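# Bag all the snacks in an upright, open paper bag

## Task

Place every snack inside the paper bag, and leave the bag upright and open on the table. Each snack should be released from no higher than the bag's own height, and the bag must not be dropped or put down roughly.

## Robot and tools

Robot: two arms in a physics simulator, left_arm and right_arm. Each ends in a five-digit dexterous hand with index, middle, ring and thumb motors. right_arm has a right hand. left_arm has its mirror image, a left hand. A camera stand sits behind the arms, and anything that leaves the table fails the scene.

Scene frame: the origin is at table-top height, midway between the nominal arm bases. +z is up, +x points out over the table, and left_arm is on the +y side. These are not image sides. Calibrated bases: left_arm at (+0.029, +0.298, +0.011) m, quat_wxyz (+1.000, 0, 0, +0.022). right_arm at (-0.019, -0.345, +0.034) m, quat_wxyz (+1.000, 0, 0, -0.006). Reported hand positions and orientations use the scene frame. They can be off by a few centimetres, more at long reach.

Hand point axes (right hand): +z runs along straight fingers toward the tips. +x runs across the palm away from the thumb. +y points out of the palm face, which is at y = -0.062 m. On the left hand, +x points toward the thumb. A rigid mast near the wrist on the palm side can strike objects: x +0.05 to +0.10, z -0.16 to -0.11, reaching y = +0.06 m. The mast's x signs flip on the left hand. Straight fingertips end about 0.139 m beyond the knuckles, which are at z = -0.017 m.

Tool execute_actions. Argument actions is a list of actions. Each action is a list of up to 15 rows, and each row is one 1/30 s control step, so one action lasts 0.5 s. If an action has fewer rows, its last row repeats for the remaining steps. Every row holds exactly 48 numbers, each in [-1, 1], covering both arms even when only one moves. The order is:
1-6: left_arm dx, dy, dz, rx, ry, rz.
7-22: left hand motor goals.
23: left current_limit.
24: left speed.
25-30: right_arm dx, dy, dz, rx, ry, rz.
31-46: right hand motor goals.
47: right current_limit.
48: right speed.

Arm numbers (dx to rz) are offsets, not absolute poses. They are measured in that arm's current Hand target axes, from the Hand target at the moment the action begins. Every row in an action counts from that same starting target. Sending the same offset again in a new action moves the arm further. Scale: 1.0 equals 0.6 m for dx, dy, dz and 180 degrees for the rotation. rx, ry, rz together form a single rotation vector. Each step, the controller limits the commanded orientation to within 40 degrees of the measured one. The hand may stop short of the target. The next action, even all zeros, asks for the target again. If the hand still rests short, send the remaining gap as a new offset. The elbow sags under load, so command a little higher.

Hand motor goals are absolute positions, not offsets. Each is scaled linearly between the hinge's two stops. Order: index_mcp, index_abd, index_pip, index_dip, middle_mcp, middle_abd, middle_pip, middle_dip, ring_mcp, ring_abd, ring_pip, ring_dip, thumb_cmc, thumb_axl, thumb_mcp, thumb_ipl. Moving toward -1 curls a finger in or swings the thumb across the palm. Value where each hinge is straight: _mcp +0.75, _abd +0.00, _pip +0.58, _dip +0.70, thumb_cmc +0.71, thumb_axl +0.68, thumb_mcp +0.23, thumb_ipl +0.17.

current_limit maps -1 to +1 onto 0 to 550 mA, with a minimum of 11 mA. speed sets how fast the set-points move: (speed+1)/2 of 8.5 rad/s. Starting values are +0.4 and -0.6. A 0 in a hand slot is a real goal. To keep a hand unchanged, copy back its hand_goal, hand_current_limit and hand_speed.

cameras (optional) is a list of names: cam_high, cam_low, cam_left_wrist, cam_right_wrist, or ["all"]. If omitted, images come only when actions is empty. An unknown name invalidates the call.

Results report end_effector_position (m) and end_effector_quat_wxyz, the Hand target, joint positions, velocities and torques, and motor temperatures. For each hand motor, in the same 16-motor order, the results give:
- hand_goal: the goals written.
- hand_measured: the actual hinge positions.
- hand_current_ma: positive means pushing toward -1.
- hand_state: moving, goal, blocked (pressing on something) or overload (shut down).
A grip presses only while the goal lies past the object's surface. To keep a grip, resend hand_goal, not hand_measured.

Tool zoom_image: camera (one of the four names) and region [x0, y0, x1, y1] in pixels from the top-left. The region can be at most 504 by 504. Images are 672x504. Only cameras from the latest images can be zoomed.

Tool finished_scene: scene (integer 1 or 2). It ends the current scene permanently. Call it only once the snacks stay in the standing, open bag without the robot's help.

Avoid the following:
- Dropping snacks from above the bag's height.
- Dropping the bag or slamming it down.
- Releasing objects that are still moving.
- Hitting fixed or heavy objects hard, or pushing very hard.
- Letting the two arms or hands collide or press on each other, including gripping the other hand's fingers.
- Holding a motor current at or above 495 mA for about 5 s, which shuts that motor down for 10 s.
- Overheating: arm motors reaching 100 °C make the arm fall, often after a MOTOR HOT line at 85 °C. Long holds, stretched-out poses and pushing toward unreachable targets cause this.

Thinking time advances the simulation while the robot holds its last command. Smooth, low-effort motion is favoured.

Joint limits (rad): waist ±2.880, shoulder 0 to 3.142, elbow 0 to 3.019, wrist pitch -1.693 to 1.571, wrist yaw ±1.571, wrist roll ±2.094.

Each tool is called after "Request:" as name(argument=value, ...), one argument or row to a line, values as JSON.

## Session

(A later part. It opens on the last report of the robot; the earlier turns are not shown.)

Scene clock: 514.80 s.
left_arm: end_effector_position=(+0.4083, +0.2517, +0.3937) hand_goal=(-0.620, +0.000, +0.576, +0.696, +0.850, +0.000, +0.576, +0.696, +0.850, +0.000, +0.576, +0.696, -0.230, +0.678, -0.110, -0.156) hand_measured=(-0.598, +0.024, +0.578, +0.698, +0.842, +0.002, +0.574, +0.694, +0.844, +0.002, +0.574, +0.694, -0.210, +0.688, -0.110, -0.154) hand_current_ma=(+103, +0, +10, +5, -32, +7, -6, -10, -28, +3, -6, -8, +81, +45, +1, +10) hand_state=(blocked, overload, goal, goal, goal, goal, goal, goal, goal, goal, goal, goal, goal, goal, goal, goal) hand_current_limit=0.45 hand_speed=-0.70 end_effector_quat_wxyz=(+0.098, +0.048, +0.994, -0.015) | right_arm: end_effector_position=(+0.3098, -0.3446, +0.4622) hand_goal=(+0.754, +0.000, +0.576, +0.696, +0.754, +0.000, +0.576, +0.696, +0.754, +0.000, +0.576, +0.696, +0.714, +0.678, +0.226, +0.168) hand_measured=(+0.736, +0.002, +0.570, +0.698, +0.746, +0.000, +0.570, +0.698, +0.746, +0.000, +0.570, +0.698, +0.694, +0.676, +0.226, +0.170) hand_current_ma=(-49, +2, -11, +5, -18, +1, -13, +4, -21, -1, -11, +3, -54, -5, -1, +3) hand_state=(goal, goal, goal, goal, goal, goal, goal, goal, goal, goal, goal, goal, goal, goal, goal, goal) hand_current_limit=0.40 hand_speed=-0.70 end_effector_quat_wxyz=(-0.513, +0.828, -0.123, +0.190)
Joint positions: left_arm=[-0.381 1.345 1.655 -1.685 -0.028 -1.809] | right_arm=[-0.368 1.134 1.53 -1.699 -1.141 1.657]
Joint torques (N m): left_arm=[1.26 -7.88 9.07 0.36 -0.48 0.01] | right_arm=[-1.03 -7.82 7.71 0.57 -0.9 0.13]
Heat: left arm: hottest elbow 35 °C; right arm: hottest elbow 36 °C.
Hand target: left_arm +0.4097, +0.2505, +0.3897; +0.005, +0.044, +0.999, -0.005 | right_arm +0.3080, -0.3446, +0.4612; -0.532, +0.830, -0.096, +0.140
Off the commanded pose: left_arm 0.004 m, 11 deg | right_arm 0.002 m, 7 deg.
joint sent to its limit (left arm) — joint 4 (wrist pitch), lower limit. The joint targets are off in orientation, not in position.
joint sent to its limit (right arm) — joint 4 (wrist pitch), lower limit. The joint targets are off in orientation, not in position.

Request:
execute_actions(
  actions=[
    [[0,0,0,0,0,0,-0.62,0,0.576,0.696,0.85,0,0.576,0.696,0.85,0,0.576,0.696,0.4,0.678,-0.11,-0.156,0.45,-0.6,0,0,0,0,0,0,0.754,0,0.576,0.696,0.754,0,0.576,0.696,0.754,0,0.576,0.696,0.714,0.678,0.226,0.168,0.4,-0.7]],
    [[0.0268,0.1147,0.05,0,0,0.16,0.48,0,0.576,0.696,0.48,0,0.576,0.696,0.48,0,0.576,0.696,0.714,0.678,0.226,0.168,0.45,-0.6,0,0,0,0,0,0,0.754,0,0.576,0.696,0.754,0,0.576,0.696,0.754,0,0.576,0.696,0.714,0.678,0.226,0.168,0.4,-0.7]],
    [[0.0788,0.0767,0.2167,0,0,0.157,0.48,0,0.576,0.696,0.48,0,0.576,0.696,0.48,0,0.576,0.696,0.714,0.678,0.226,0.168,0.45,-0.6,0,0,0,0,0,0,0.754,0,0.576,0.696,0.754,0,0.576,0.696,0.754,0,0.576,0.696,0.714,0.678,0.226,0.168,0.4,-0.7]],
  ],
  cameras=["cam_high","cam_left_wrist"],
)

Scene clock: 518.10 s.
left_arm: end_effector_position=(+0.3868, +0.3791, +0.2292) hand_goal=(+0.480, +0.000, +0.576, +0.696, +0.480, +0.000, +0.576, +0.696, +0.480, +0.000, +0.576, +0.696, +0.714, +0.678, +0.226, +0.168) hand_measured=(+0.480, +0.022, +0.578, +0.698, +0.484, +0.000, +0.574, +0.694, +0.484, +0.000, +0.574, +0.694, +0.714, +0.680, +0.220, +0.164) hand_current_ma=(-2, +0, +10, +5, +18, +2, -6, -10, +15, +1, -5, -8, -1, +10, -35, -16) hand_state=(goal, overload, goal, goal, goal, goal, goal, goal, goal, goal, goal, goal, goal, goal, goal, goal) hand_current_limit=0.45 hand_speed=-0.60 end_effector_quat_wxyz=(-0.004, +0.512, +0.859, +0.002) | right_arm: end_effector_position=(+0.3098, -0.3446, +0.4622) hand_goal=(+0.754, +0.000, +0.576, +0.696, +0.754, +0.000, +0.576, +0.696, +0.754, +0.000, +0.576, +0.696, +0.714, +0.678, +0.226, +0.168) hand_measured=(+0.736, +0.002, +0.570, +0.698, +0.746, +0.000, +0.570, +0.698, +0.746, +0.000, +0.570, +0.698, +0.694, +0.676, +0.226, +0.170) hand_current_ma=(-49, +2, -11, +5, -18, +1, -13, +4, -21, -1, -11, +3, -54, -5, -1, +3) hand_state=(goal, goal, goal, goal, goal, goal, goal, goal, goal, goal, goal, goal, goal, goal, goal, goal) hand_current_limit=0.40 hand_speed=-0.70 end_effector_quat_wxyz=(-0.513, +0.828, -0.123, +0.190)
Joint positions: left_arm=[0.022 1.113 1.022 -1.485 -0.008 -0.431] | right_arm=[-0.368 1.134 1.53 -1.699 -1.141 1.657]
Joint torques (N m): left_arm=[2.14 -6.18 8.66 0.65 -0.24 0.11] | right_arm=[-1.73 -7.47 7.66 0.27 -0.86 0.11]
Heat: left arm: hottest elbow 35 °C; right arm: hottest elbow 36 °C.
Hand target: left_arm +0.3877, +0.3831, +0.2279; +0.007, +0.516, +0.857, -0.002 | right_arm +0.3080, -0.3446, +0.4612; -0.532, +0.830, -0.096, +0.140
Off the commanded pose: left_arm 0.005 m, 1 deg | right_arm 0.002 m, 7 deg.
joint sent to its limit (right arm) — joint 4 (wrist pitch), lower limit. The joint targets are off in orientation, not in position.
Images, in order (width x height): cam_high 672x504, cam_left_wrist 672x504.

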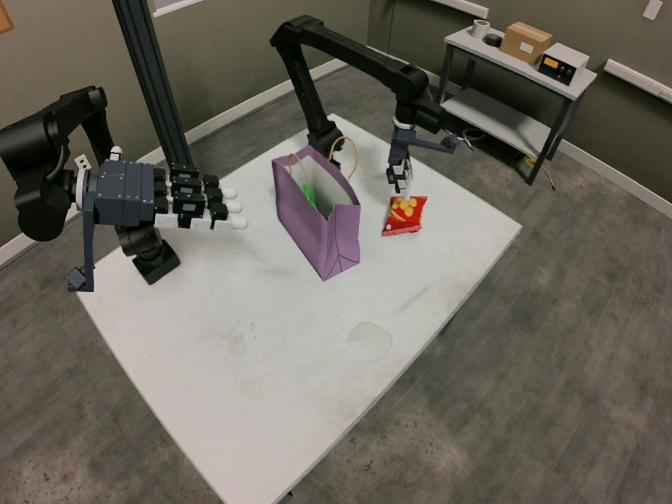

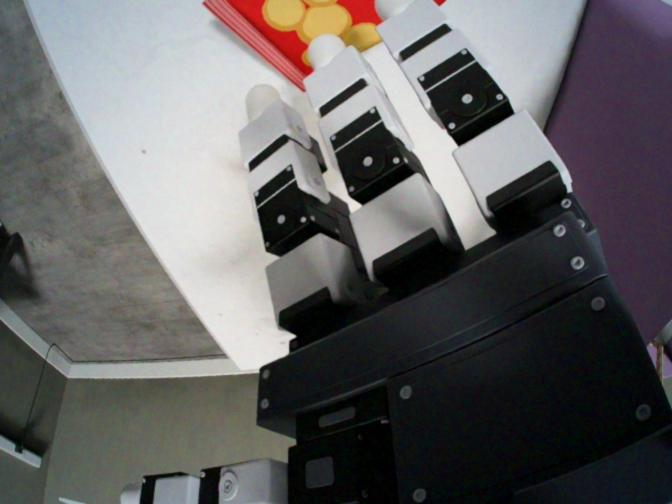

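Request:
execute_actions(
  actions=[
    [[0,0.0,0.1,0,0,0,0.48,0,0.576,0.696,0.48,0,0.576,0.696,0.48,0,0.576,0.696,0.714,0.678,0.226,0.168,0.45,-0.6,0,0,0,0,0,0,0.754,0,0.576,0.696,0.754,0,0.576,0.696,0.754,0,0.576,0.696,0.714,0.678,0.226,0.168,0.4,-0.7]],
    [[0,0,0.0883,0,0,0,0.48,0,0.576,0.696,0.48,0,0.576,0.696,0.48,0,0.576,0.696,0.714,0.678,0.226,0.168,0.45,-0.6,0,0,0,0,0,0,0.754,0,0.576,0.696,0.754,0,0.576,0.696,0.754,0,0.576,0.696,0.714,0.678,0.226,0.168,0.4,-0.7]],
  ],
  cameras=["cam_high","cam_left_wrist"],
)

Request:
zoom_image(
  camera="cam_high",
  region=[340, 140, 480, 250],
)

Scene clock: 520.17 s.
left_arm: end_effector_position=(+0.3927, +0.3789, +0.1327) hand_goal=(+0.480, +0.000, +0.576, +0.696, +0.480, +0.000, +0.576, +0.696, +0.480, +0.000, +0.576, +0.696, +0.714, +0.678, +0.226, +0.168) hand_measured=(+0.472, -0.054, +0.570, +0.694, +0.480, +0.000, +0.574, +0.694, +0.478, +0.002, +0.574, +0.694, +0.714, +0.680, +0.220, +0.164) hand_current_ma=(-35, +0, -25, -7, -1, +2, -6, -10, -9, +7, -8, -8, -2, +10, -35, -16) hand_state=(goal, overload, goal, goal, goal, goal, goal, goal, goal, goal, goal, goal, goal, goal, goal, goal) hand_current_limit=0.45 hand_speed=-0.60 end_effector_quat_wxyz=(+0.020, +0.517, +0.855, +0.007) | right_arm: end_effector_position=(+0.3098, -0.3446, +0.4622) hand_goal=(+0.754, +0.000, +0.576, +0.696, +0.754, +0.000, +0.576, +0.696, +0.754, +0.000, +0.576, +0.696, +0.714, +0.678, +0.226, +0.168) hand_measured=(+0.736, +0.002, +0.570, +0.698, +0.746, +0.000, +0.570, +0.698, +0.746, +0.000, +0.570, +0.698, +0.694, +0.676, +0.226, +0.170) hand_current_ma=(-49, +2, -11, +5, -18, +1, -13, +4, -21, -1, -11, +3, -54, -5, -1, +3) hand_state=(goal, goal, goal, goal, goal, goal, goal, goal, goal, goal, goal, goal, goal, goal, goal, goal) hand_current_limit=0.40 hand_speed=-0.70 end_effector_quat_wxyz=(-0.513, +0.828, -0.123, +0.190)
Joint positions: left_arm=[0.035 1.161 0.79 -1.159 0.011 -0.405] | right_arm=[-0.368 1.134 1.53 -1.699 -1.141 1.657]
Joint torques (N m): left_arm=[2.08 -3.25 7.32 0.85 -0.27 0.11] | right_arm=[-1.26 -7.71 7.72 0.36 -0.92 0.11]
Heat: left arm: hottest elbow 35 °C; right arm: hottest elbow 36 °C.
Hand target: left_arm +0.3888, +0.3819, +0.1149; +0.007, +0.516, +0.857, -0.002 | right_arm +0.3080, -0.3446, +0.4612; -0.532, +0.830, -0.096, +0.140
Off the commanded pose: left_arm 0.018 m, 2 deg | right_arm 0.002 m, 7 deg.
joint sent to its limit (right arm) — joint 4 (wrist pitch), lower limit. The joint targets are off in orientation, not in position.
Images, in order (width x height): cam_high 672x504, cam_left_wrist 672x504.

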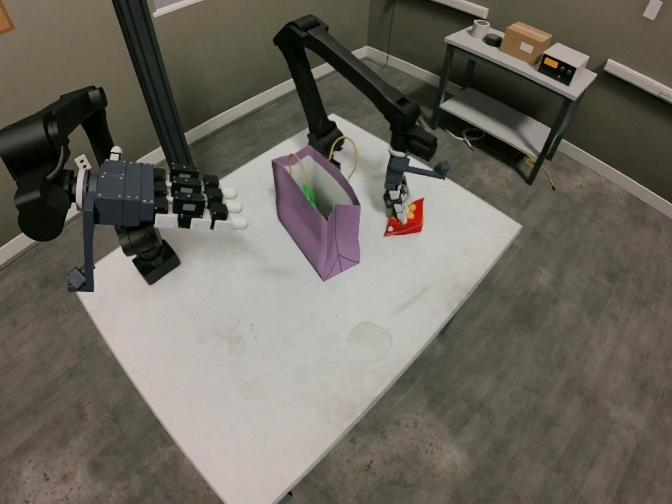

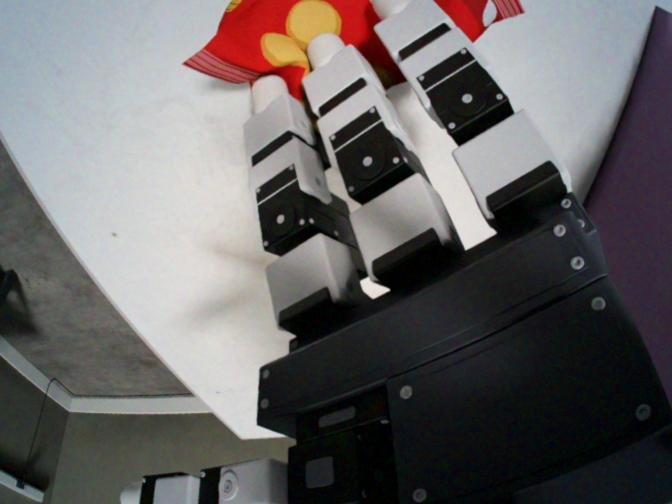

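Scaled by 3.600.

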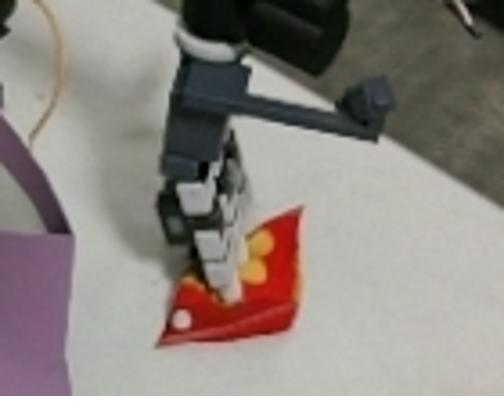

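Request:
execute_actions(
  actions=[
    [[-0.0251,-0.0271,0,0,0,-0.111,0.48,0,0.576,0.696,0.48,0,0.576,0.696,0.48,0,0.576,0.696,0.714,0.678,0.226,0.168,0.45,-0.6,0,0,0,0,0,0,0.754,0,0.576,0.696,0.754,0,0.576,0.696,0.754,0,0.576,0.696,0.714,0.678,0.226,0.168,0.4,-0.7]],
    [[-0.0208,-0.0392,0,0,0,-0.111,0.48,0,0.576,0.696,0.48,0,0.576,0.696,0.48,0,0.576,0.696,0.714,0.678,0.226,0.168,0.45,-0.6,0,0,0,0,0,0,0.754,0,0.576,0.696,0.754,0,0.576,0.696,0.754,0,0.576,0.696,0.714,0.678,0.226,0.168,0.4,-0.7]],
  ],
  cameras=["cam_high","cam_left_wrist"],
)

Request:
zoom_image(
  camera="cam_high",
  region=[340, 140, 480, 250],
)

Scene clock: 523.13 s.
left_arm: end_effector_position=(+0.3700, +0.3395, +0.1241) hand_goal=(+0.480, +0.000, +0.576, +0.696, +0.480, +0.000, +0.576, +0.696, +0.480, +0.000, +0.576, +0.696, +0.714, +0.678, +0.226, +0.168) hand_measured=(+0.448, -0.056, +0.554, +0.686, +0.464, -0.006, +0.566, +0.692, +0.458, +0.006, +0.560, +0.690, +0.714, +0.680, +0.220, +0.164) hand_current_ma=(-149, +0, -91, -40, -67, -21, -41, -19, -97, +21, -67, -24, -3, +10, -35, -16) hand_state=(blocked, overload, blocked, goal, goal, goal, goal, goal, blocked, goal, goal, goal, goal, goal, goal, goal) hand_current_limit=0.45 hand_speed=-0.60 end_effector_quat_wxyz=(+0.018, +0.197, +0.980, -0.002) | right_arm: end_effector_position=(+0.3098, -0.3446, +0.4622) hand_goal=(+0.754, +0.000, +0.576, +0.696, +0.754, +0.000, +0.576, +0.696, +0.754, +0.000, +0.576, +0.696, +0.714, +0.678, +0.226, +0.168) hand_measured=(+0.736, +0.002, +0.570, +0.698, +0.746, +0.000, +0.570, +0.698, +0.746, +0.000, +0.570, +0.698, +0.694, +0.676, +0.226, +0.170) hand_current_ma=(-49, +2, -11, +5, -18, +1, -13, +4, -21, -1, -11, +3, -54, -5, -1, +3) hand_state=(goal, goal, goal, goal, goal, goal, goal, goal, goal, goal, goal, goal, goal, goal, goal, goal) hand_current_limit=0.40 hand_speed=-0.70 end_effector_quat_wxyz=(-0.513, +0.828, -0.123, +0.190)
Joint positions: left_arm=[-0.177 1.265 0.858 -1.128 0.007 -1.309] | right_arm=[-0.368 1.134 1.53 -1.699 -1.141 1.657]
Joint torques (N m): left_arm=[0.5 -3.43 9.47 0.39 -0.22 -0.11] | right_arm=[-1.26 -7.94 7.8 0.46 -0.86 0.09]
Heat: left arm: hottest elbow 35 °C; right arm: hottest elbow 36 °C.
Hand target: left_arm +0.3749, +0.3353, +0.1153; +0.006, +0.192, +0.981, -0.005 | right_arm +0.3080, -0.3446, +0.4612; -0.532, +0.830, -0.096, +0.140
Off the commanded pose: left_arm 0.011 m, 2 deg | right_arm 0.002 m, 7 deg.
joint sent to its limit (right arm) — joint 4 (wrist pitch), lower limit. The joint targets are off in orientation, not in position.
Images, in order (width x height): cam_high 672x504, cam_left_wrist 672x504.

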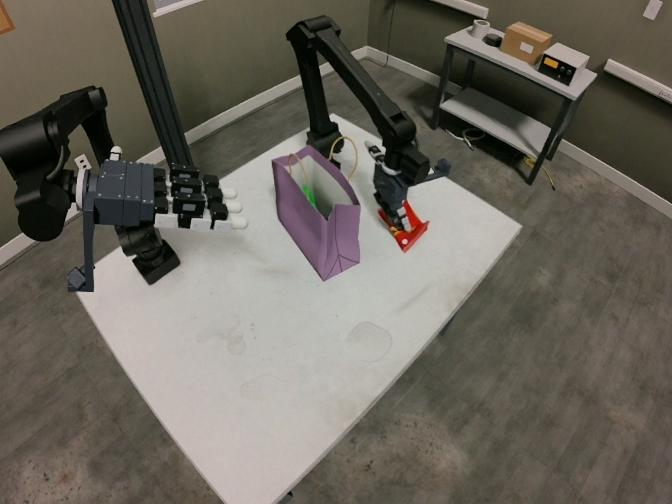

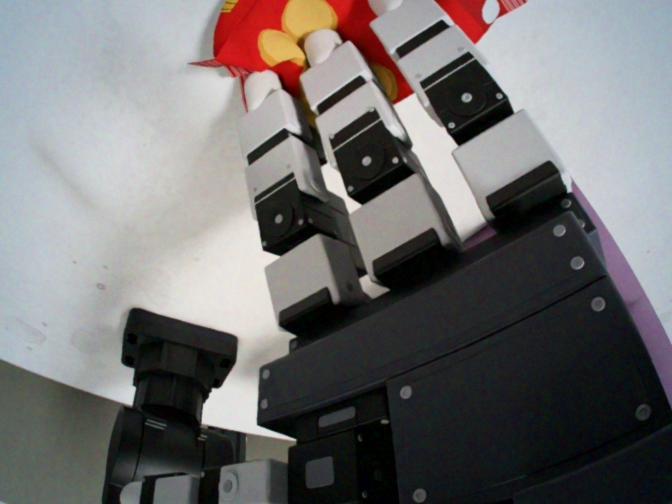

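Scaled by 3.600.

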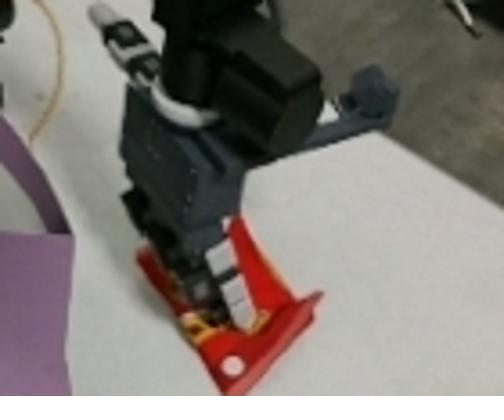

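Request:
execute_actions(
  actions=[
    [[-0.0118,-0.0498,0,0,0,-0.111,0.48,0,0.576,0.696,0.48,0,0.576,0.696,0.48,0,0.576,0.696,0.714,0.678,0.226,0.168,0.45,-0.6,0,0,0,0,0,0,0.754,0,0.576,0.696,0.754,0,0.576,0.696,0.754,0,0.576,0.696,0.714,0.678,0.226,0.168,0.4,-0.7]],
    [[0,0,-0.15,0,0,0,0.48,0,0.576,0.696,0.48,0,0.576,0.696,0.48,0,0.576,0.696,0.714,0.678,0.226,0.168,0.45,-0.6,0,0,0,0,0,0,0.754,0,0.576,0.696,0.754,0,0.576,0.696,0.754,0,0.576,0.696,0.714,0.678,0.226,0.168,0.4,-0.7]],
    [[0,0,-0.15,0,0,0,0.75,0,0.576,0.696,0.75,0,0.576,0.696,0.75,0,0.576,0.696,0.714,0.678,0.226,0.168,0.45,-0.6,0,0,0,0,0,0,0.754,0,0.576,0.696,0.754,0,0.576,0.696,0.754,0,0.576,0.696,0.714,0.678,0.226,0.168,0.4,-0.7]],
  ],
  cameras=["cam_high","cam_left_wrist"],
)

Request:
zoom_image(
  camera="cam_high",
  region=[340, 160, 480, 270],
)

Scene clock: 525.77 s.
left_arm: end_effector_position=(+0.3569, +0.3116, +0.2807) hand_goal=(+0.750, +0.000, +0.576, +0.696, +0.750, +0.000, +0.576, +0.696, +0.750, +0.000, +0.576, +0.696, +0.714, +0.678, +0.226, +0.168) hand_measured=(+0.746, -0.052, +0.574, +0.694, +0.746, -0.002, +0.574, +0.694, +0.746, +0.002, +0.574, +0.694, +0.714, +0.680, +0.220, +0.166) hand_current_ma=(-17, +0, -9, -11, -17, -8, -9, -11, -15, +4, -8, -9, -3, +10, -34, -15) hand_state=(goal, overload, goal, goal, goal, goal, goal, goal, goal, goal, goal, goal, goal, goal, goal, goal) hand_current_limit=0.45 hand_speed=-0.60 end_effector_quat_wxyz=(-0.008, +0.020, +1.000, -0.002) | right_arm: end_effector_position=(+0.3098, -0.3446, +0.4622) hand_goal=(+0.754, +0.000, +0.576, +0.696, +0.754, +0.000, +0.576, +0.696, +0.754, +0.000, +0.576, +0.696, +0.714, +0.678, +0.226, +0.168) hand_measured=(+0.736, +0.002, +0.570, +0.698, +0.746, +0.000, +0.570, +0.698, +0.746, +0.000, +0.570, +0.698, +0.694, +0.676, +0.226, +0.170) hand_current_ma=(-49, +2, -11, +5, -18, +1, -13, +4, -21, -1, -11, +3, -54, -5, -1, +3) hand_state=(goal, goal, goal, goal, goal, goal, goal, goal, goal, goal, goal, goal, goal, goal, goal, goal) hand_current_limit=0.40 hand_speed=-0.70 end_effector_quat_wxyz=(-0.513, +0.828, -0.123, +0.190)
Joint positions: left_arm=[-0.245 1.275 1.287 -1.598 0.007 -1.732] | right_arm=[-0.368 1.134 1.53 -1.699 -1.141 1.657]
Joint torques (N m): left_arm=[0.97 -6.48 12.98 -0.43 -0.15 -0.04] | right_arm=[-1.73 -8.06 7.76 0.42 -0.88 0.13]
Heat: left arm: hottest elbow 35 °C; right arm: hottest elbow 36 °C.
Hand target: left_arm +0.3685, +0.3069, +0.2955; +0.005, +0.019, +1.000, -0.005 | right_arm +0.3080, -0.3446, +0.4612; -0.532, +0.830, -0.096, +0.140
Off the commanded pose: left_arm 0.019 m, 2 deg | right_arm 0.002 m, 7 deg.
joint sent to its limit (right arm) — joint 4 (wrist pitch), lower limit. The joint targets are off in orientation, not in position.
Images, in order (width x height): cam_high 672x504, cam_left_wrist 672x504.

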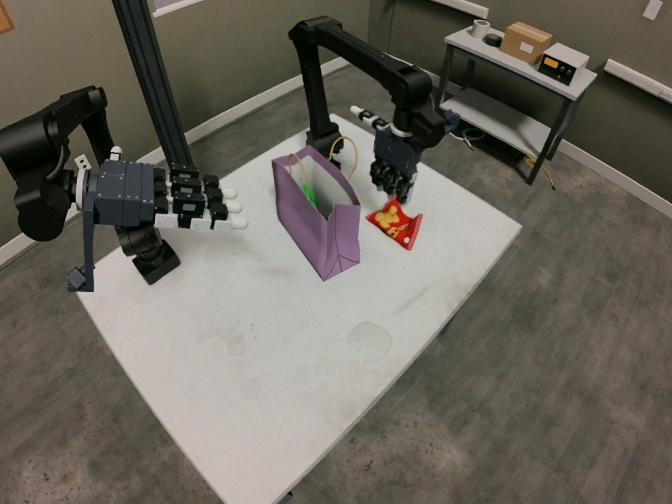

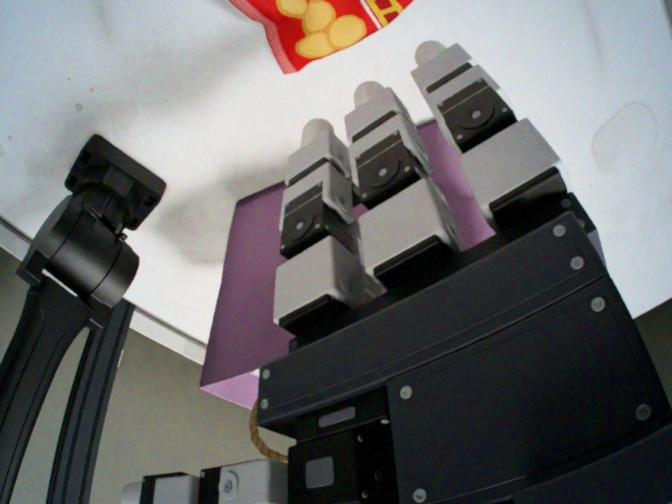

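Scaled by 3.600.

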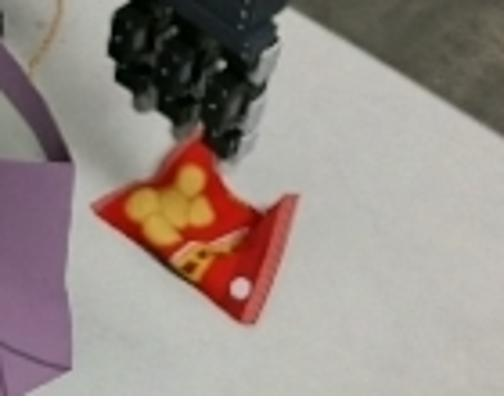

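Request:
execute_actions(
  actions=[
    [[-0.0225,-0.0942,-0.1242,0,0,0,0.75,0,0.576,0.696,0.75,0,0.576,0.696,0.75,0,0.576,0.696,0.714,0.678,0.226,0.168,0.45,-0.6,0,0,0,0,0,0,0.754,0,0.576,0.696,0.754,0,0.576,0.696,0.754,0,0.576,0.696,0.714,0.678,0.226,0.168,0.4,-0.7]],
    [[-0.0012,-0.0333,-0.0333,0.1444,0,0,0.75,0,0.576,0.696,0.75,0,0.576,0.696,0.75,0,0.576,0.696,0.714,0.678,0.226,0.168,0.45,-0.6,0,0,0,0,0,0,0.754,0,0.576,0.696,0.754,0,0.576,0.696,0.754,0,0.576,0.696,0.714,0.678,0.226,0.168,0.4,-0.7]],
    [[-0.0012,-0.0373,-0.0004,0.1444,0,0,0.75,0,0.576,0.696,0.75,0,0.576,0.696,0.75,0,0.576,0.696,0.714,0.678,0.226,0.168,0.45,-0.6,0,0,0,0,0,0,0.754,0,0.576,0.696,0.754,0,0.576,0.696,0.754,0,0.576,0.696,0.714,0.678,0.226,0.168,0.4,-0.7]],
    [[0,0.0263,0.0205,0.1444,0,0,0.75,0,0.576,0.696,0.75,0,0.576,0.696,0.95,0,0.576,0.696,0,0.678,0.226,0.168,0.45,-0.6,0,0,0,0,0,0,0.754,0,0.576,0.696,0.754,0,0.576,0.696,0.754,0,0.576,0.696,0.714,0.678,0.226,0.168,0.4,-0.7]],
  ],
  cameras=["cam_high","cam_left_wrist"],
)

Scene clock: 532.43 s.
left_arm: end_effector_position=(+0.3827, +0.2113, +0.3810) hand_goal=(+0.750, +0.000, +0.576, +0.696, +0.750, +0.000, +0.576, +0.696, +0.950, +0.000, +0.576, +0.696, +0.000, +0.678, +0.226, +0.168) hand_measured=(+0.738, -0.052, +0.574, +0.694, +0.738, -0.002, +0.574, +0.694, +0.932, +0.002, +0.574, +0.694, -0.004, +0.680, +0.222, +0.166) hand_current_ma=(-53, +0, -11, -10, -50, -6, -10, -11, -79, +4, -11, -9, -16, +9, -19, -12) hand_state=(goal, overload, goal, goal, goal, goal, goal, goal, goal, goal, goal, goal, goal, goal, goal, goal) hand_current_limit=0.45 hand_speed=-0.60 end_effector_quat_wxyz=(+0.074, -0.051, +0.789, -0.608) | right_arm: end_effector_position=(+0.3098, -0.3446, +0.4622) hand_goal=(+0.754, +0.000, +0.576, +0.696, +0.754, +0.000, +0.576, +0.696, +0.754, +0.000, +0.576, +0.696, +0.714, +0.678, +0.226, +0.168) hand_measured=(+0.736, +0.002, +0.570, +0.698, +0.746, +0.000, +0.570, +0.698, +0.746, +0.000, +0.570, +0.698, +0.694, +0.676, +0.226, +0.170) hand_current_ma=(-49, +2, -11, +5, -18, +1, -13, +4, -21, -1, -11, +3, -54, -5, -1, +3) hand_state=(goal, goal, goal, goal, goal, goal, goal, goal, goal, goal, goal, goal, goal, goal, goal, goal) hand_current_limit=0.40 hand_speed=-0.70 end_effector_quat_wxyz=(-0.513, +0.828, -0.123, +0.190)
Joint positions: left_arm=[0.131 1.254 1.41 -1.68 1.317 -1.561] | right_arm=[-0.368 1.134 1.53 -1.699 -1.141 1.657]
Joint torques (N m): left_arm=[1.26 -8.18 8.68 -0.18 1.24 0.07] | right_arm=[-1.14 -7.41 7.64 0.4 -0.88 0.11]
Heat: left arm: hottest elbow 37 °C; right arm: hottest elbow 36 °C.
Hand target: left_arm +0.3789, +0.2109, +0.3813; -0.008, +0.018, +0.774, -0.633 | right_arm +0.3080, -0.3446, +0.4612; -0.532, +0.830, -0.096, +0.140
Off the commanded pose: left_arm 0.004 m, 13 deg | right_arm 0.002 m, 7 deg.
joint sent to its limit (left arm) — joint 4 (wrist pitch), lower limit. The joint targets are off in orientation, not in position.
joint sent to its limit (right arm) — joint 4 (wrist pitch), lower limit. The joint targets are off in orientation, not in position.
Images, in order (width x height): cam_high 672x504, cam_left_wrist 672x504.

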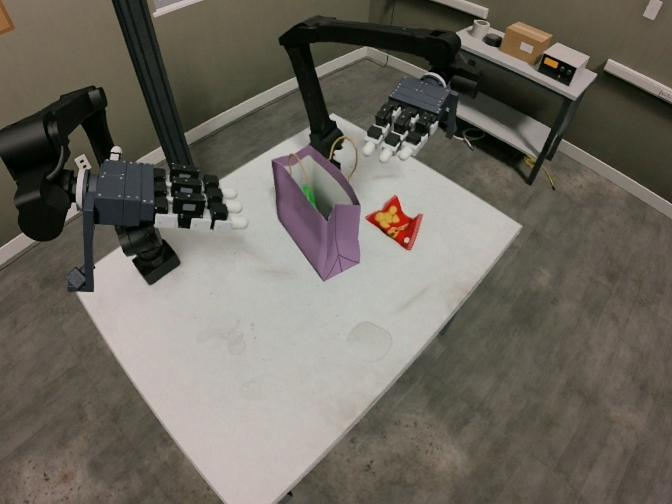

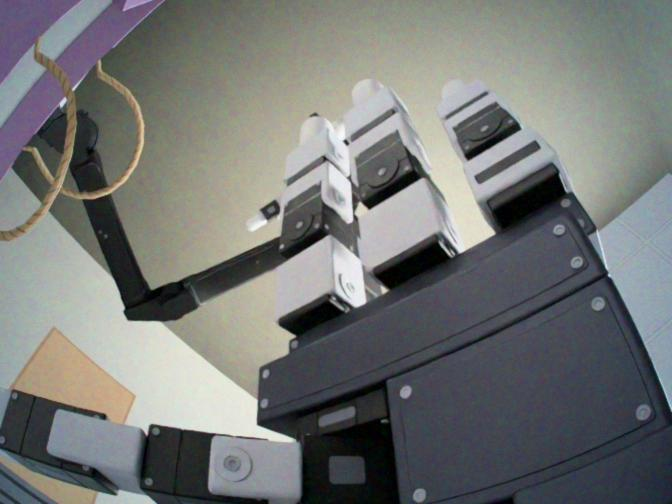

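Request:
execute_actions(
  actions=[
    [[0.0248,0.232,-0.0418,0,0,0,0.5,0,0.576,0.696,0.5,0,0.576,0.696,0.95,0,0.576,0.696,-0.2,0.678,0.226,0.168,0.45,-0.6,0,0,0,0,0,0,0.754,0,0.576,0.696,0.754,0,0.576,0.696,0.754,0,0.576,0.696,0.714,0.678,0.226,0.168,0.4,-0.7]],
    [[0.0203,0.1913,-0.0182,0,0,0,0.27,0,0.576,0.696,0.27,0,0.576,0.696,0.95,0,0.576,0.696,-0.571,0.678,0.226,0.168,0.45,-0.6,0,0,0,0,0,0,0.754,0,0.576,0.696,0.754,0,0.576,0.696,0.754,0,0.576,0.696,0.714,0.678,0.226,0.168,0.4,-0.7]],
  ],
  cameras=["cam_high","cam_low"],
)

Request:
zoom_image(
  camera="cam_high",
  region=[340, 150, 480, 260],
)

Request:
zoom_image(
  camera="cam_low",
  region=[260, 180, 440, 290],
)

Scene clock: 534.90 s.
left_arm: end_effector_position=(+0.3514, +0.2930, +0.1371) hand_goal=(+0.270, +0.000, +0.576, +0.696, +0.270, +0.000, +0.576, +0.696, +0.950, +0.000, +0.576, +0.696, -0.570, +0.678, +0.226, +0.168) hand_measured=(+0.264, -0.052, +0.574, +0.694, +0.264, -0.002, +0.574, +0.694, +0.940, +0.000, +0.574, +0.694, -0.568, +0.680, +0.222, +0.166) hand_current_ma=(-29, +0, -11, -10, -29, -6, -10, -11, -48, +3, -11, -9, +4, +9, -17, -11) hand_state=(goal, overload, goal, goal, goal, goal, goal, goal, goal, goal, goal, goal, goal, goal, goal, goal) hand_current_limit=0.45 hand_speed=-0.60 end_effector_quat_wxyz=(+0.039, -0.035, +0.819, -0.571) | right_arm: end_effector_position=(+0.3098, -0.3446, +0.4622) hand_goal=(+0.754, +0.000, +0.576, +0.696, +0.754, +0.000, +0.576, +0.696, +0.754, +0.000, +0.576, +0.696, +0.714, +0.678, +0.226, +0.168) hand_measured=(+0.736, +0.002, +0.570, +0.698, +0.746, +0.000, +0.570, +0.698, +0.746, +0.000, +0.570, +0.698, +0.694, +0.676, +0.226, +0.170) hand_current_ma=(-49, +2, -11, +5, -18, +1, -13, +4, -21, -1, -11, +3, -54, -5, -1, +3) hand_state=(goal, goal, goal, goal, goal, goal, goal, goal, goal, goal, goal, goal, goal, goal, goal, goal) hand_current_limit=0.40 hand_speed=-0.70 end_effector_quat_wxyz=(-0.513, +0.828, -0.123, +0.190)
Joint positions: left_arm=[0.334 1.499 0.987 -1.681 1.133 -0.875] | right_arm=[-0.368 1.134 1.53 -1.699 -1.141 1.657]
Joint torques (N m): left_arm=[1.44 -7.88 8.65 -1.16 0.66 0.09] | right_arm=[-1.26 -7.71 7.8 0.47 -0.91 0.12]
Heat: left arm: hottest elbow 36 °C; right arm: hottest elbow 36 °C.
Hand target: left_arm +0.3575, +0.2972, +0.1392; -0.008, +0.018, +0.774, -0.633 | right_arm +0.3080, -0.3446, +0.4612; -0.532, +0.830, -0.096, +0.140
Off the commanded pose: left_arm 0.008 m, 12 deg | right_arm 0.002 m, 7 deg.
joint sent to its limit (left arm) — joint 4 (wrist pitch), lower limit. The joint targets are off in orientation, not in position.
joint sent to its limit (right arm) — joint 4 (wrist pitch), lower limit. The joint targets are off in orientation, not in position.
Images, in order (width x height): cam_high 672x504, cam_low 672x504.

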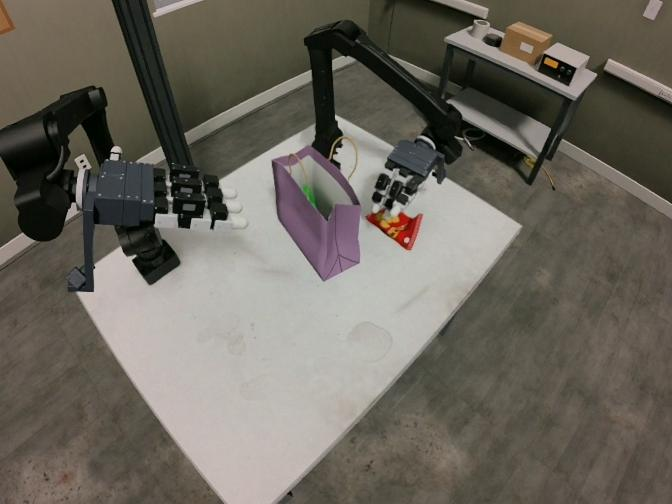

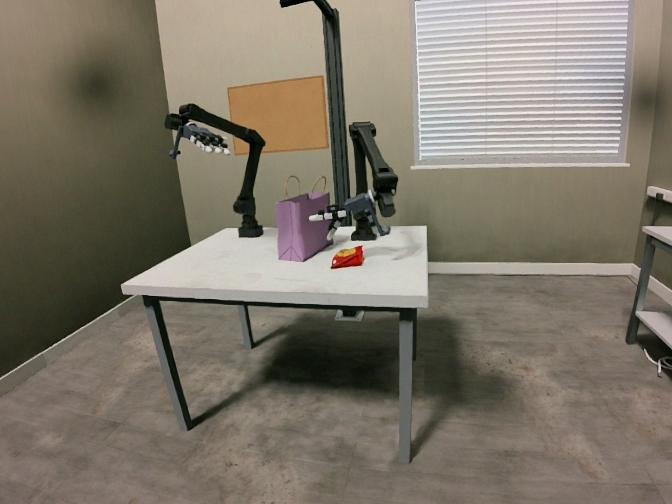

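Scaled by 3.600.

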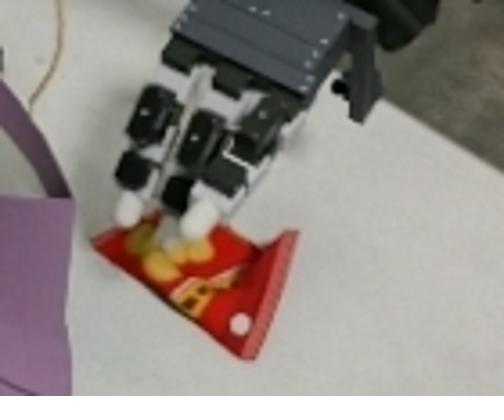

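Scaled by 2.800.

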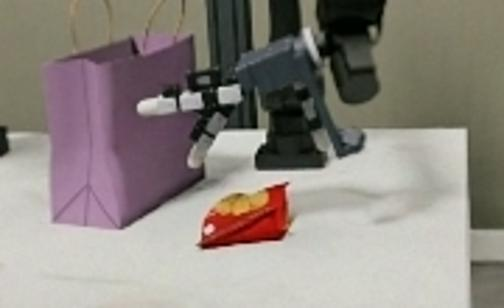

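Request:
execute_actions(
  actions=[
    [[-0.03,0.0602,0.0373,0,0,0,0.27,0,0.576,0.696,0.27,0,0.576,0.696,0.95,0,0.576,0.696,-0.571,0.678,0.226,0.168,0.45,-0.6,0,0,0,0,0,0,0.754,0,0.576,0.696,0.754,0,0.576,0.696,0.754,0,0.576,0.696,0.714,0.678,0.226,0.168,0.4,-0.7]],
  ],
  cameras=["cam_high","cam_low"],
)

Request:
zoom_image(
  camera="cam_high",
  region=[350, 170, 450, 260],
)

Request:
zoom_image(
  camera="cam_low",
  region=[290, 200, 410, 290],
)

Scene clock: 537.23 s.
left_arm: end_effector_position=(+0.3602, +0.2795, +0.0926) hand_goal=(+0.270, +0.000, +0.576, +0.696, +0.270, +0.000, +0.576, +0.696, +0.950, +0.000, +0.576, +0.696, -0.570, +0.678, +0.226, +0.168) hand_measured=(+0.264, -0.052, +0.574, +0.694, +0.264, -0.002, +0.574, +0.694, +0.940, +0.000, +0.574, +0.694, -0.568, +0.680, +0.222, +0.166) hand_current_ma=(-29, +0, -11, -10, -29, -6, -10, -11, -48, +3, -11, -9, +4, +9, -17, -11) hand_state=(goal, overload, goal, goal, goal, goal, goal, goal, goal, goal, goal, goal, goal, goal, goal, goal) hand_current_limit=0.45 hand_speed=-0.60 end_effector_quat_wxyz=(+0.010, -0.022, +0.801, -0.598) | right_arm: end_effector_position=(+0.3098, -0.3446, +0.4622) hand_goal=(+0.754, +0.000, +0.576, +0.696, +0.754, +0.000, +0.576, +0.696, +0.754, +0.000, +0.576, +0.696, +0.714, +0.678, +0.226, +0.168) hand_measured=(+0.736, +0.002, +0.570, +0.698, +0.746, +0.000, +0.570, +0.698, +0.746, +0.000, +0.570, +0.698, +0.694, +0.676, +0.226, +0.170) hand_current_ma=(-49, +2, -11, +5, -18, +1, -13, +4, -21, -1, -11, +3, -54, -5, -1, +3) hand_state=(goal, goal, goal, goal, goal, goal, goal, goal, goal, goal, goal, goal, goal, goal, goal, goal) hand_current_limit=0.40 hand_speed=-0.70 end_effector_quat_wxyz=(-0.513, +0.828, -0.123, +0.190)
Joint positions: left_arm=[0.301 1.658 0.988 -1.681 1.158 -0.757] | right_arm=[-0.368 1.134 1.53 -1.699 -1.141 1.657]
Joint torques (N m): left_arm=[0.44 -9.64 9.16 -1.39 0.69 0.08] | right_arm=[-1.61 -7.71 7.77 0.53 -0.88 0.09]
Heat: left arm: hottest elbow 36 °C; right arm: hottest elbow 36 °C.
Hand target: left_arm +0.3753, +0.2817, +0.0995; -0.008, +0.018, +0.774, -0.633 | right_arm +0.3080, -0.3446, +0.4612; -0.532, +0.830, -0.096, +0.140
Off the commanded pose: left_arm 0.017 m, 7 deg | right_arm 0.002 m, 7 deg.
joint sent to its limit (left arm) — joint 4 (wrist pitch), lower limit. The joint targets are off in orientation, not in position.
joint sent to its limit (right arm) — joint 4 (wrist pitch), lower limit. The joint targets are off in orientation, not in position.
Images, in order (width x height): cam_high 672x504, cam_low 672x504.

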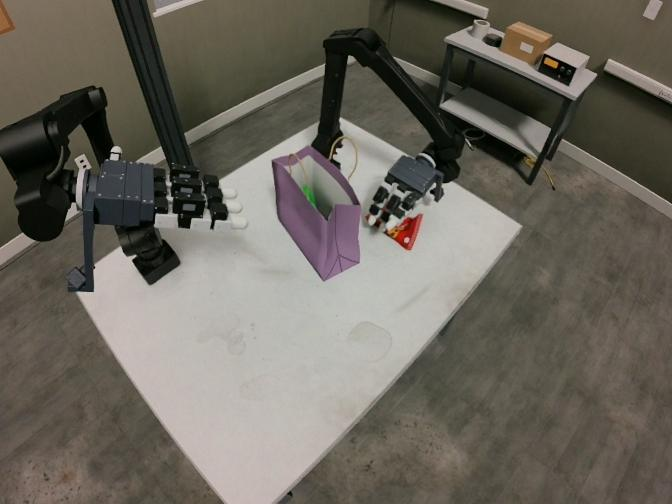

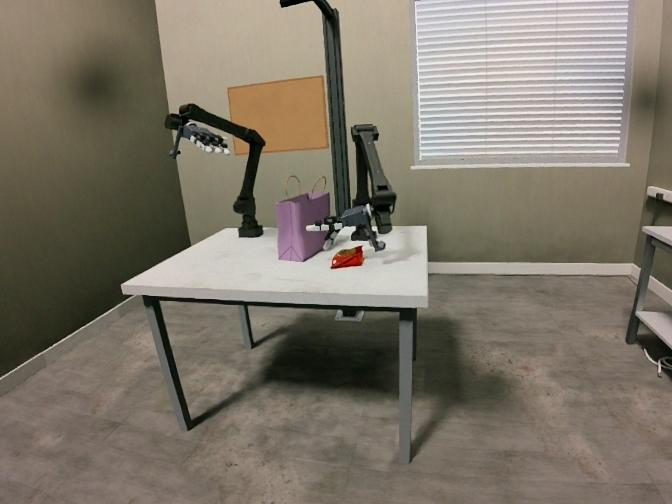

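Scaled by 5.040.

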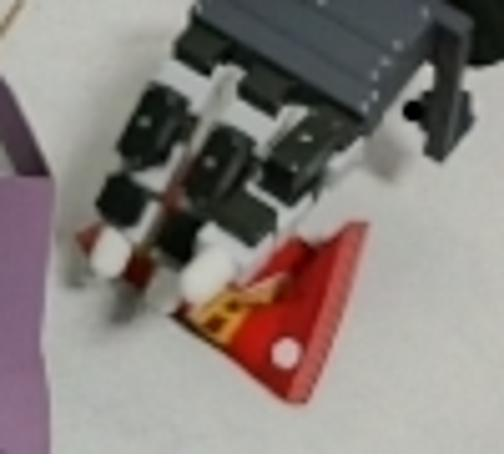

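Scaled by 4.200.

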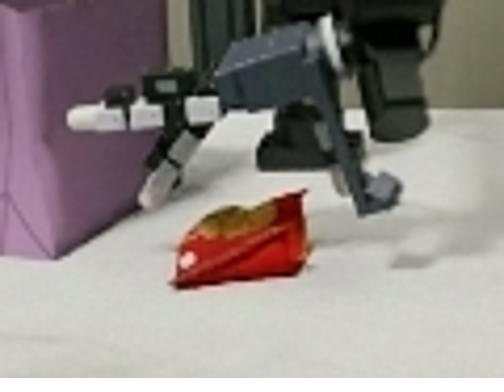

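Request:
execute_actions(
  actions=[
    [[-0.0073,0.0768,-0.013,0,0,0,0.25,0,0.576,0.696,0.25,0,0.576,0.696,0.95,0,0.576,0.696,-0.571,0.678,0.226,0.168,0.45,-0.6,0,0,0,0,0,0,0.754,0,0.576,0.696,0.754,0,0.576,0.696,0.754,0,0.576,0.696,0.714,0.678,0.226,0.168,0.4,-0.7]],
  ],
  cameras=["cam_high","cam_low"],
)

Request:
zoom_image(
  camera="cam_high",
  region=[350, 170, 450, 260],
)

Request:
zoom_image(
  camera="cam_low",
  region=[290, 200, 410, 290],
)

Scene clock: 539.37 s.
left_arm: end_effector_position=(+0.3669, +0.2892, +0.0527) hand_goal=(+0.250, +0.000, +0.576, +0.696, +0.250, +0.000, +0.576, +0.696, +0.950, +0.000, +0.576, +0.696, -0.570, +0.678, +0.226, +0.168) hand_measured=(+0.244, -0.052, +0.574, +0.694, +0.244, -0.002, +0.574, +0.694, +0.940, +0.000, +0.574, +0.694, -0.568, +0.680, +0.222, +0.166) hand_current_ma=(-25, +0, -11, -10, -24, -6, -10, -11, -48, +3, -11, -9, +4, +9, -17, -11) hand_state=(goal, overload, goal, goal, goal, goal, goal, goal, goal, goal, goal, goal, goal, goal, goal, goal) hand_current_limit=0.45 hand_speed=-0.60 end_effector_quat_wxyz=(+0.001, -0.005, +0.797, -0.604) | right_arm: end_effector_position=(+0.3098, -0.3446, +0.4622) hand_goal=(+0.754, +0.000, +0.576, +0.696, +0.754, +0.000, +0.576, +0.696, +0.754, +0.000, +0.576, +0.696, +0.714, +0.678, +0.226, +0.168) hand_measured=(+0.736, +0.002, +0.570, +0.698, +0.746, +0.000, +0.570, +0.698, +0.746, +0.000, +0.570, +0.698, +0.694, +0.676, +0.226, +0.170) hand_current_ma=(-49, +2, -11, +5, -18, +1, -13, +4, -21, -1, -11, +3, -54, -5, -1, +3) hand_state=(goal, goal, goal, goal, goal, goal, goal, goal, goal, goal, goal, goal, goal, goal, goal, goal) hand_current_limit=0.40 hand_speed=-0.70 end_effector_quat_wxyz=(-0.513, +0.828, -0.123, +0.190)
Joint positions: left_arm=[0.317 1.79 1.009 -1.681 1.128 -0.636] | right_arm=[-0.368 1.134 1.53 -1.699 -1.141 1.657]
Joint torques (N m): left_arm=[2.08 -10.4 8.05 -1.52 0.45 0.09] | right_arm=[-1.2 -8.29 7.66 0.47 -0.89 0.1]
Heat: left arm: hottest elbow 36 °C; right arm: hottest elbow 36 °C.
Hand target: left_arm +0.3808, +0.2982, +0.0559; -0.008, +0.018, +0.774, -0.633 | right_arm +0.3080, -0.3446, +0.4612; -0.532, +0.830, -0.096, +0.140
Off the commanded pose: left_arm 0.017 m, 5 deg | right_arm 0.002 m, 7 deg.
joint sent to its limit (left arm) — joint 4 (wrist pitch), lower limit. The joint targets are off in orientation, not in position.
joint sent to its limit (right arm) — joint 4 (wrist pitch), lower limit. The joint targets are off in orientation, not in position.
Images, in order (width x height): cam_high 672x504, cam_low 672x504.

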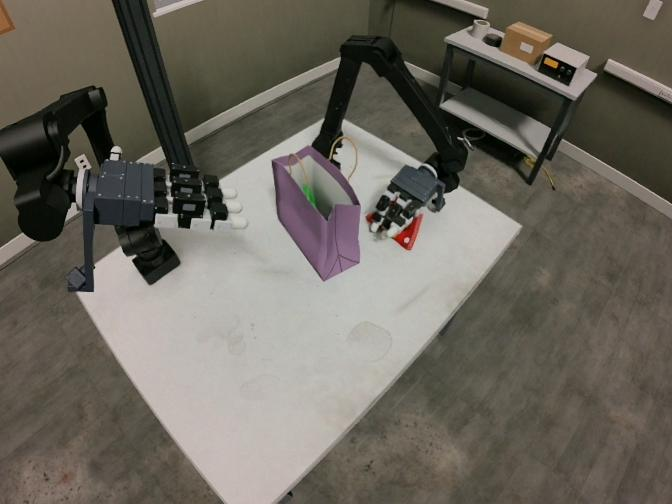

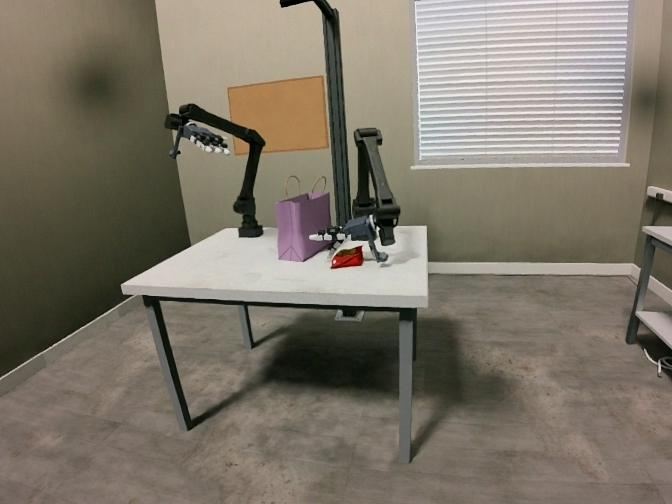

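Scaled by 5.040.

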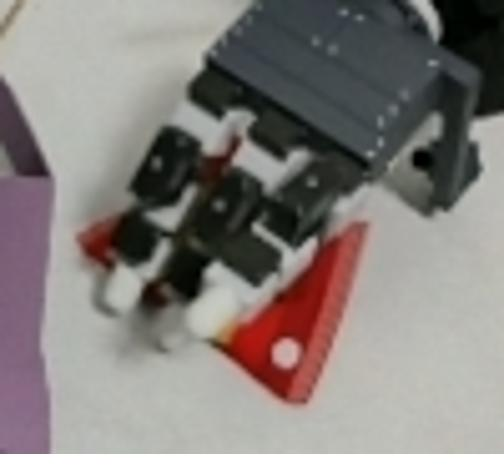

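Scaled by 4.200.

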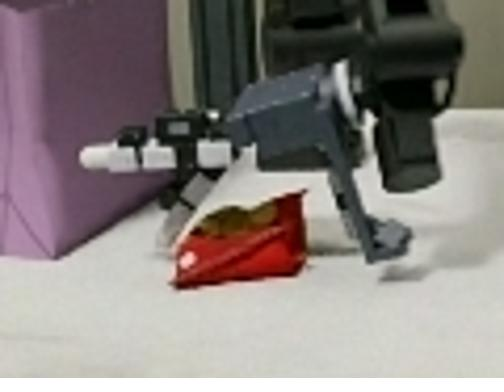

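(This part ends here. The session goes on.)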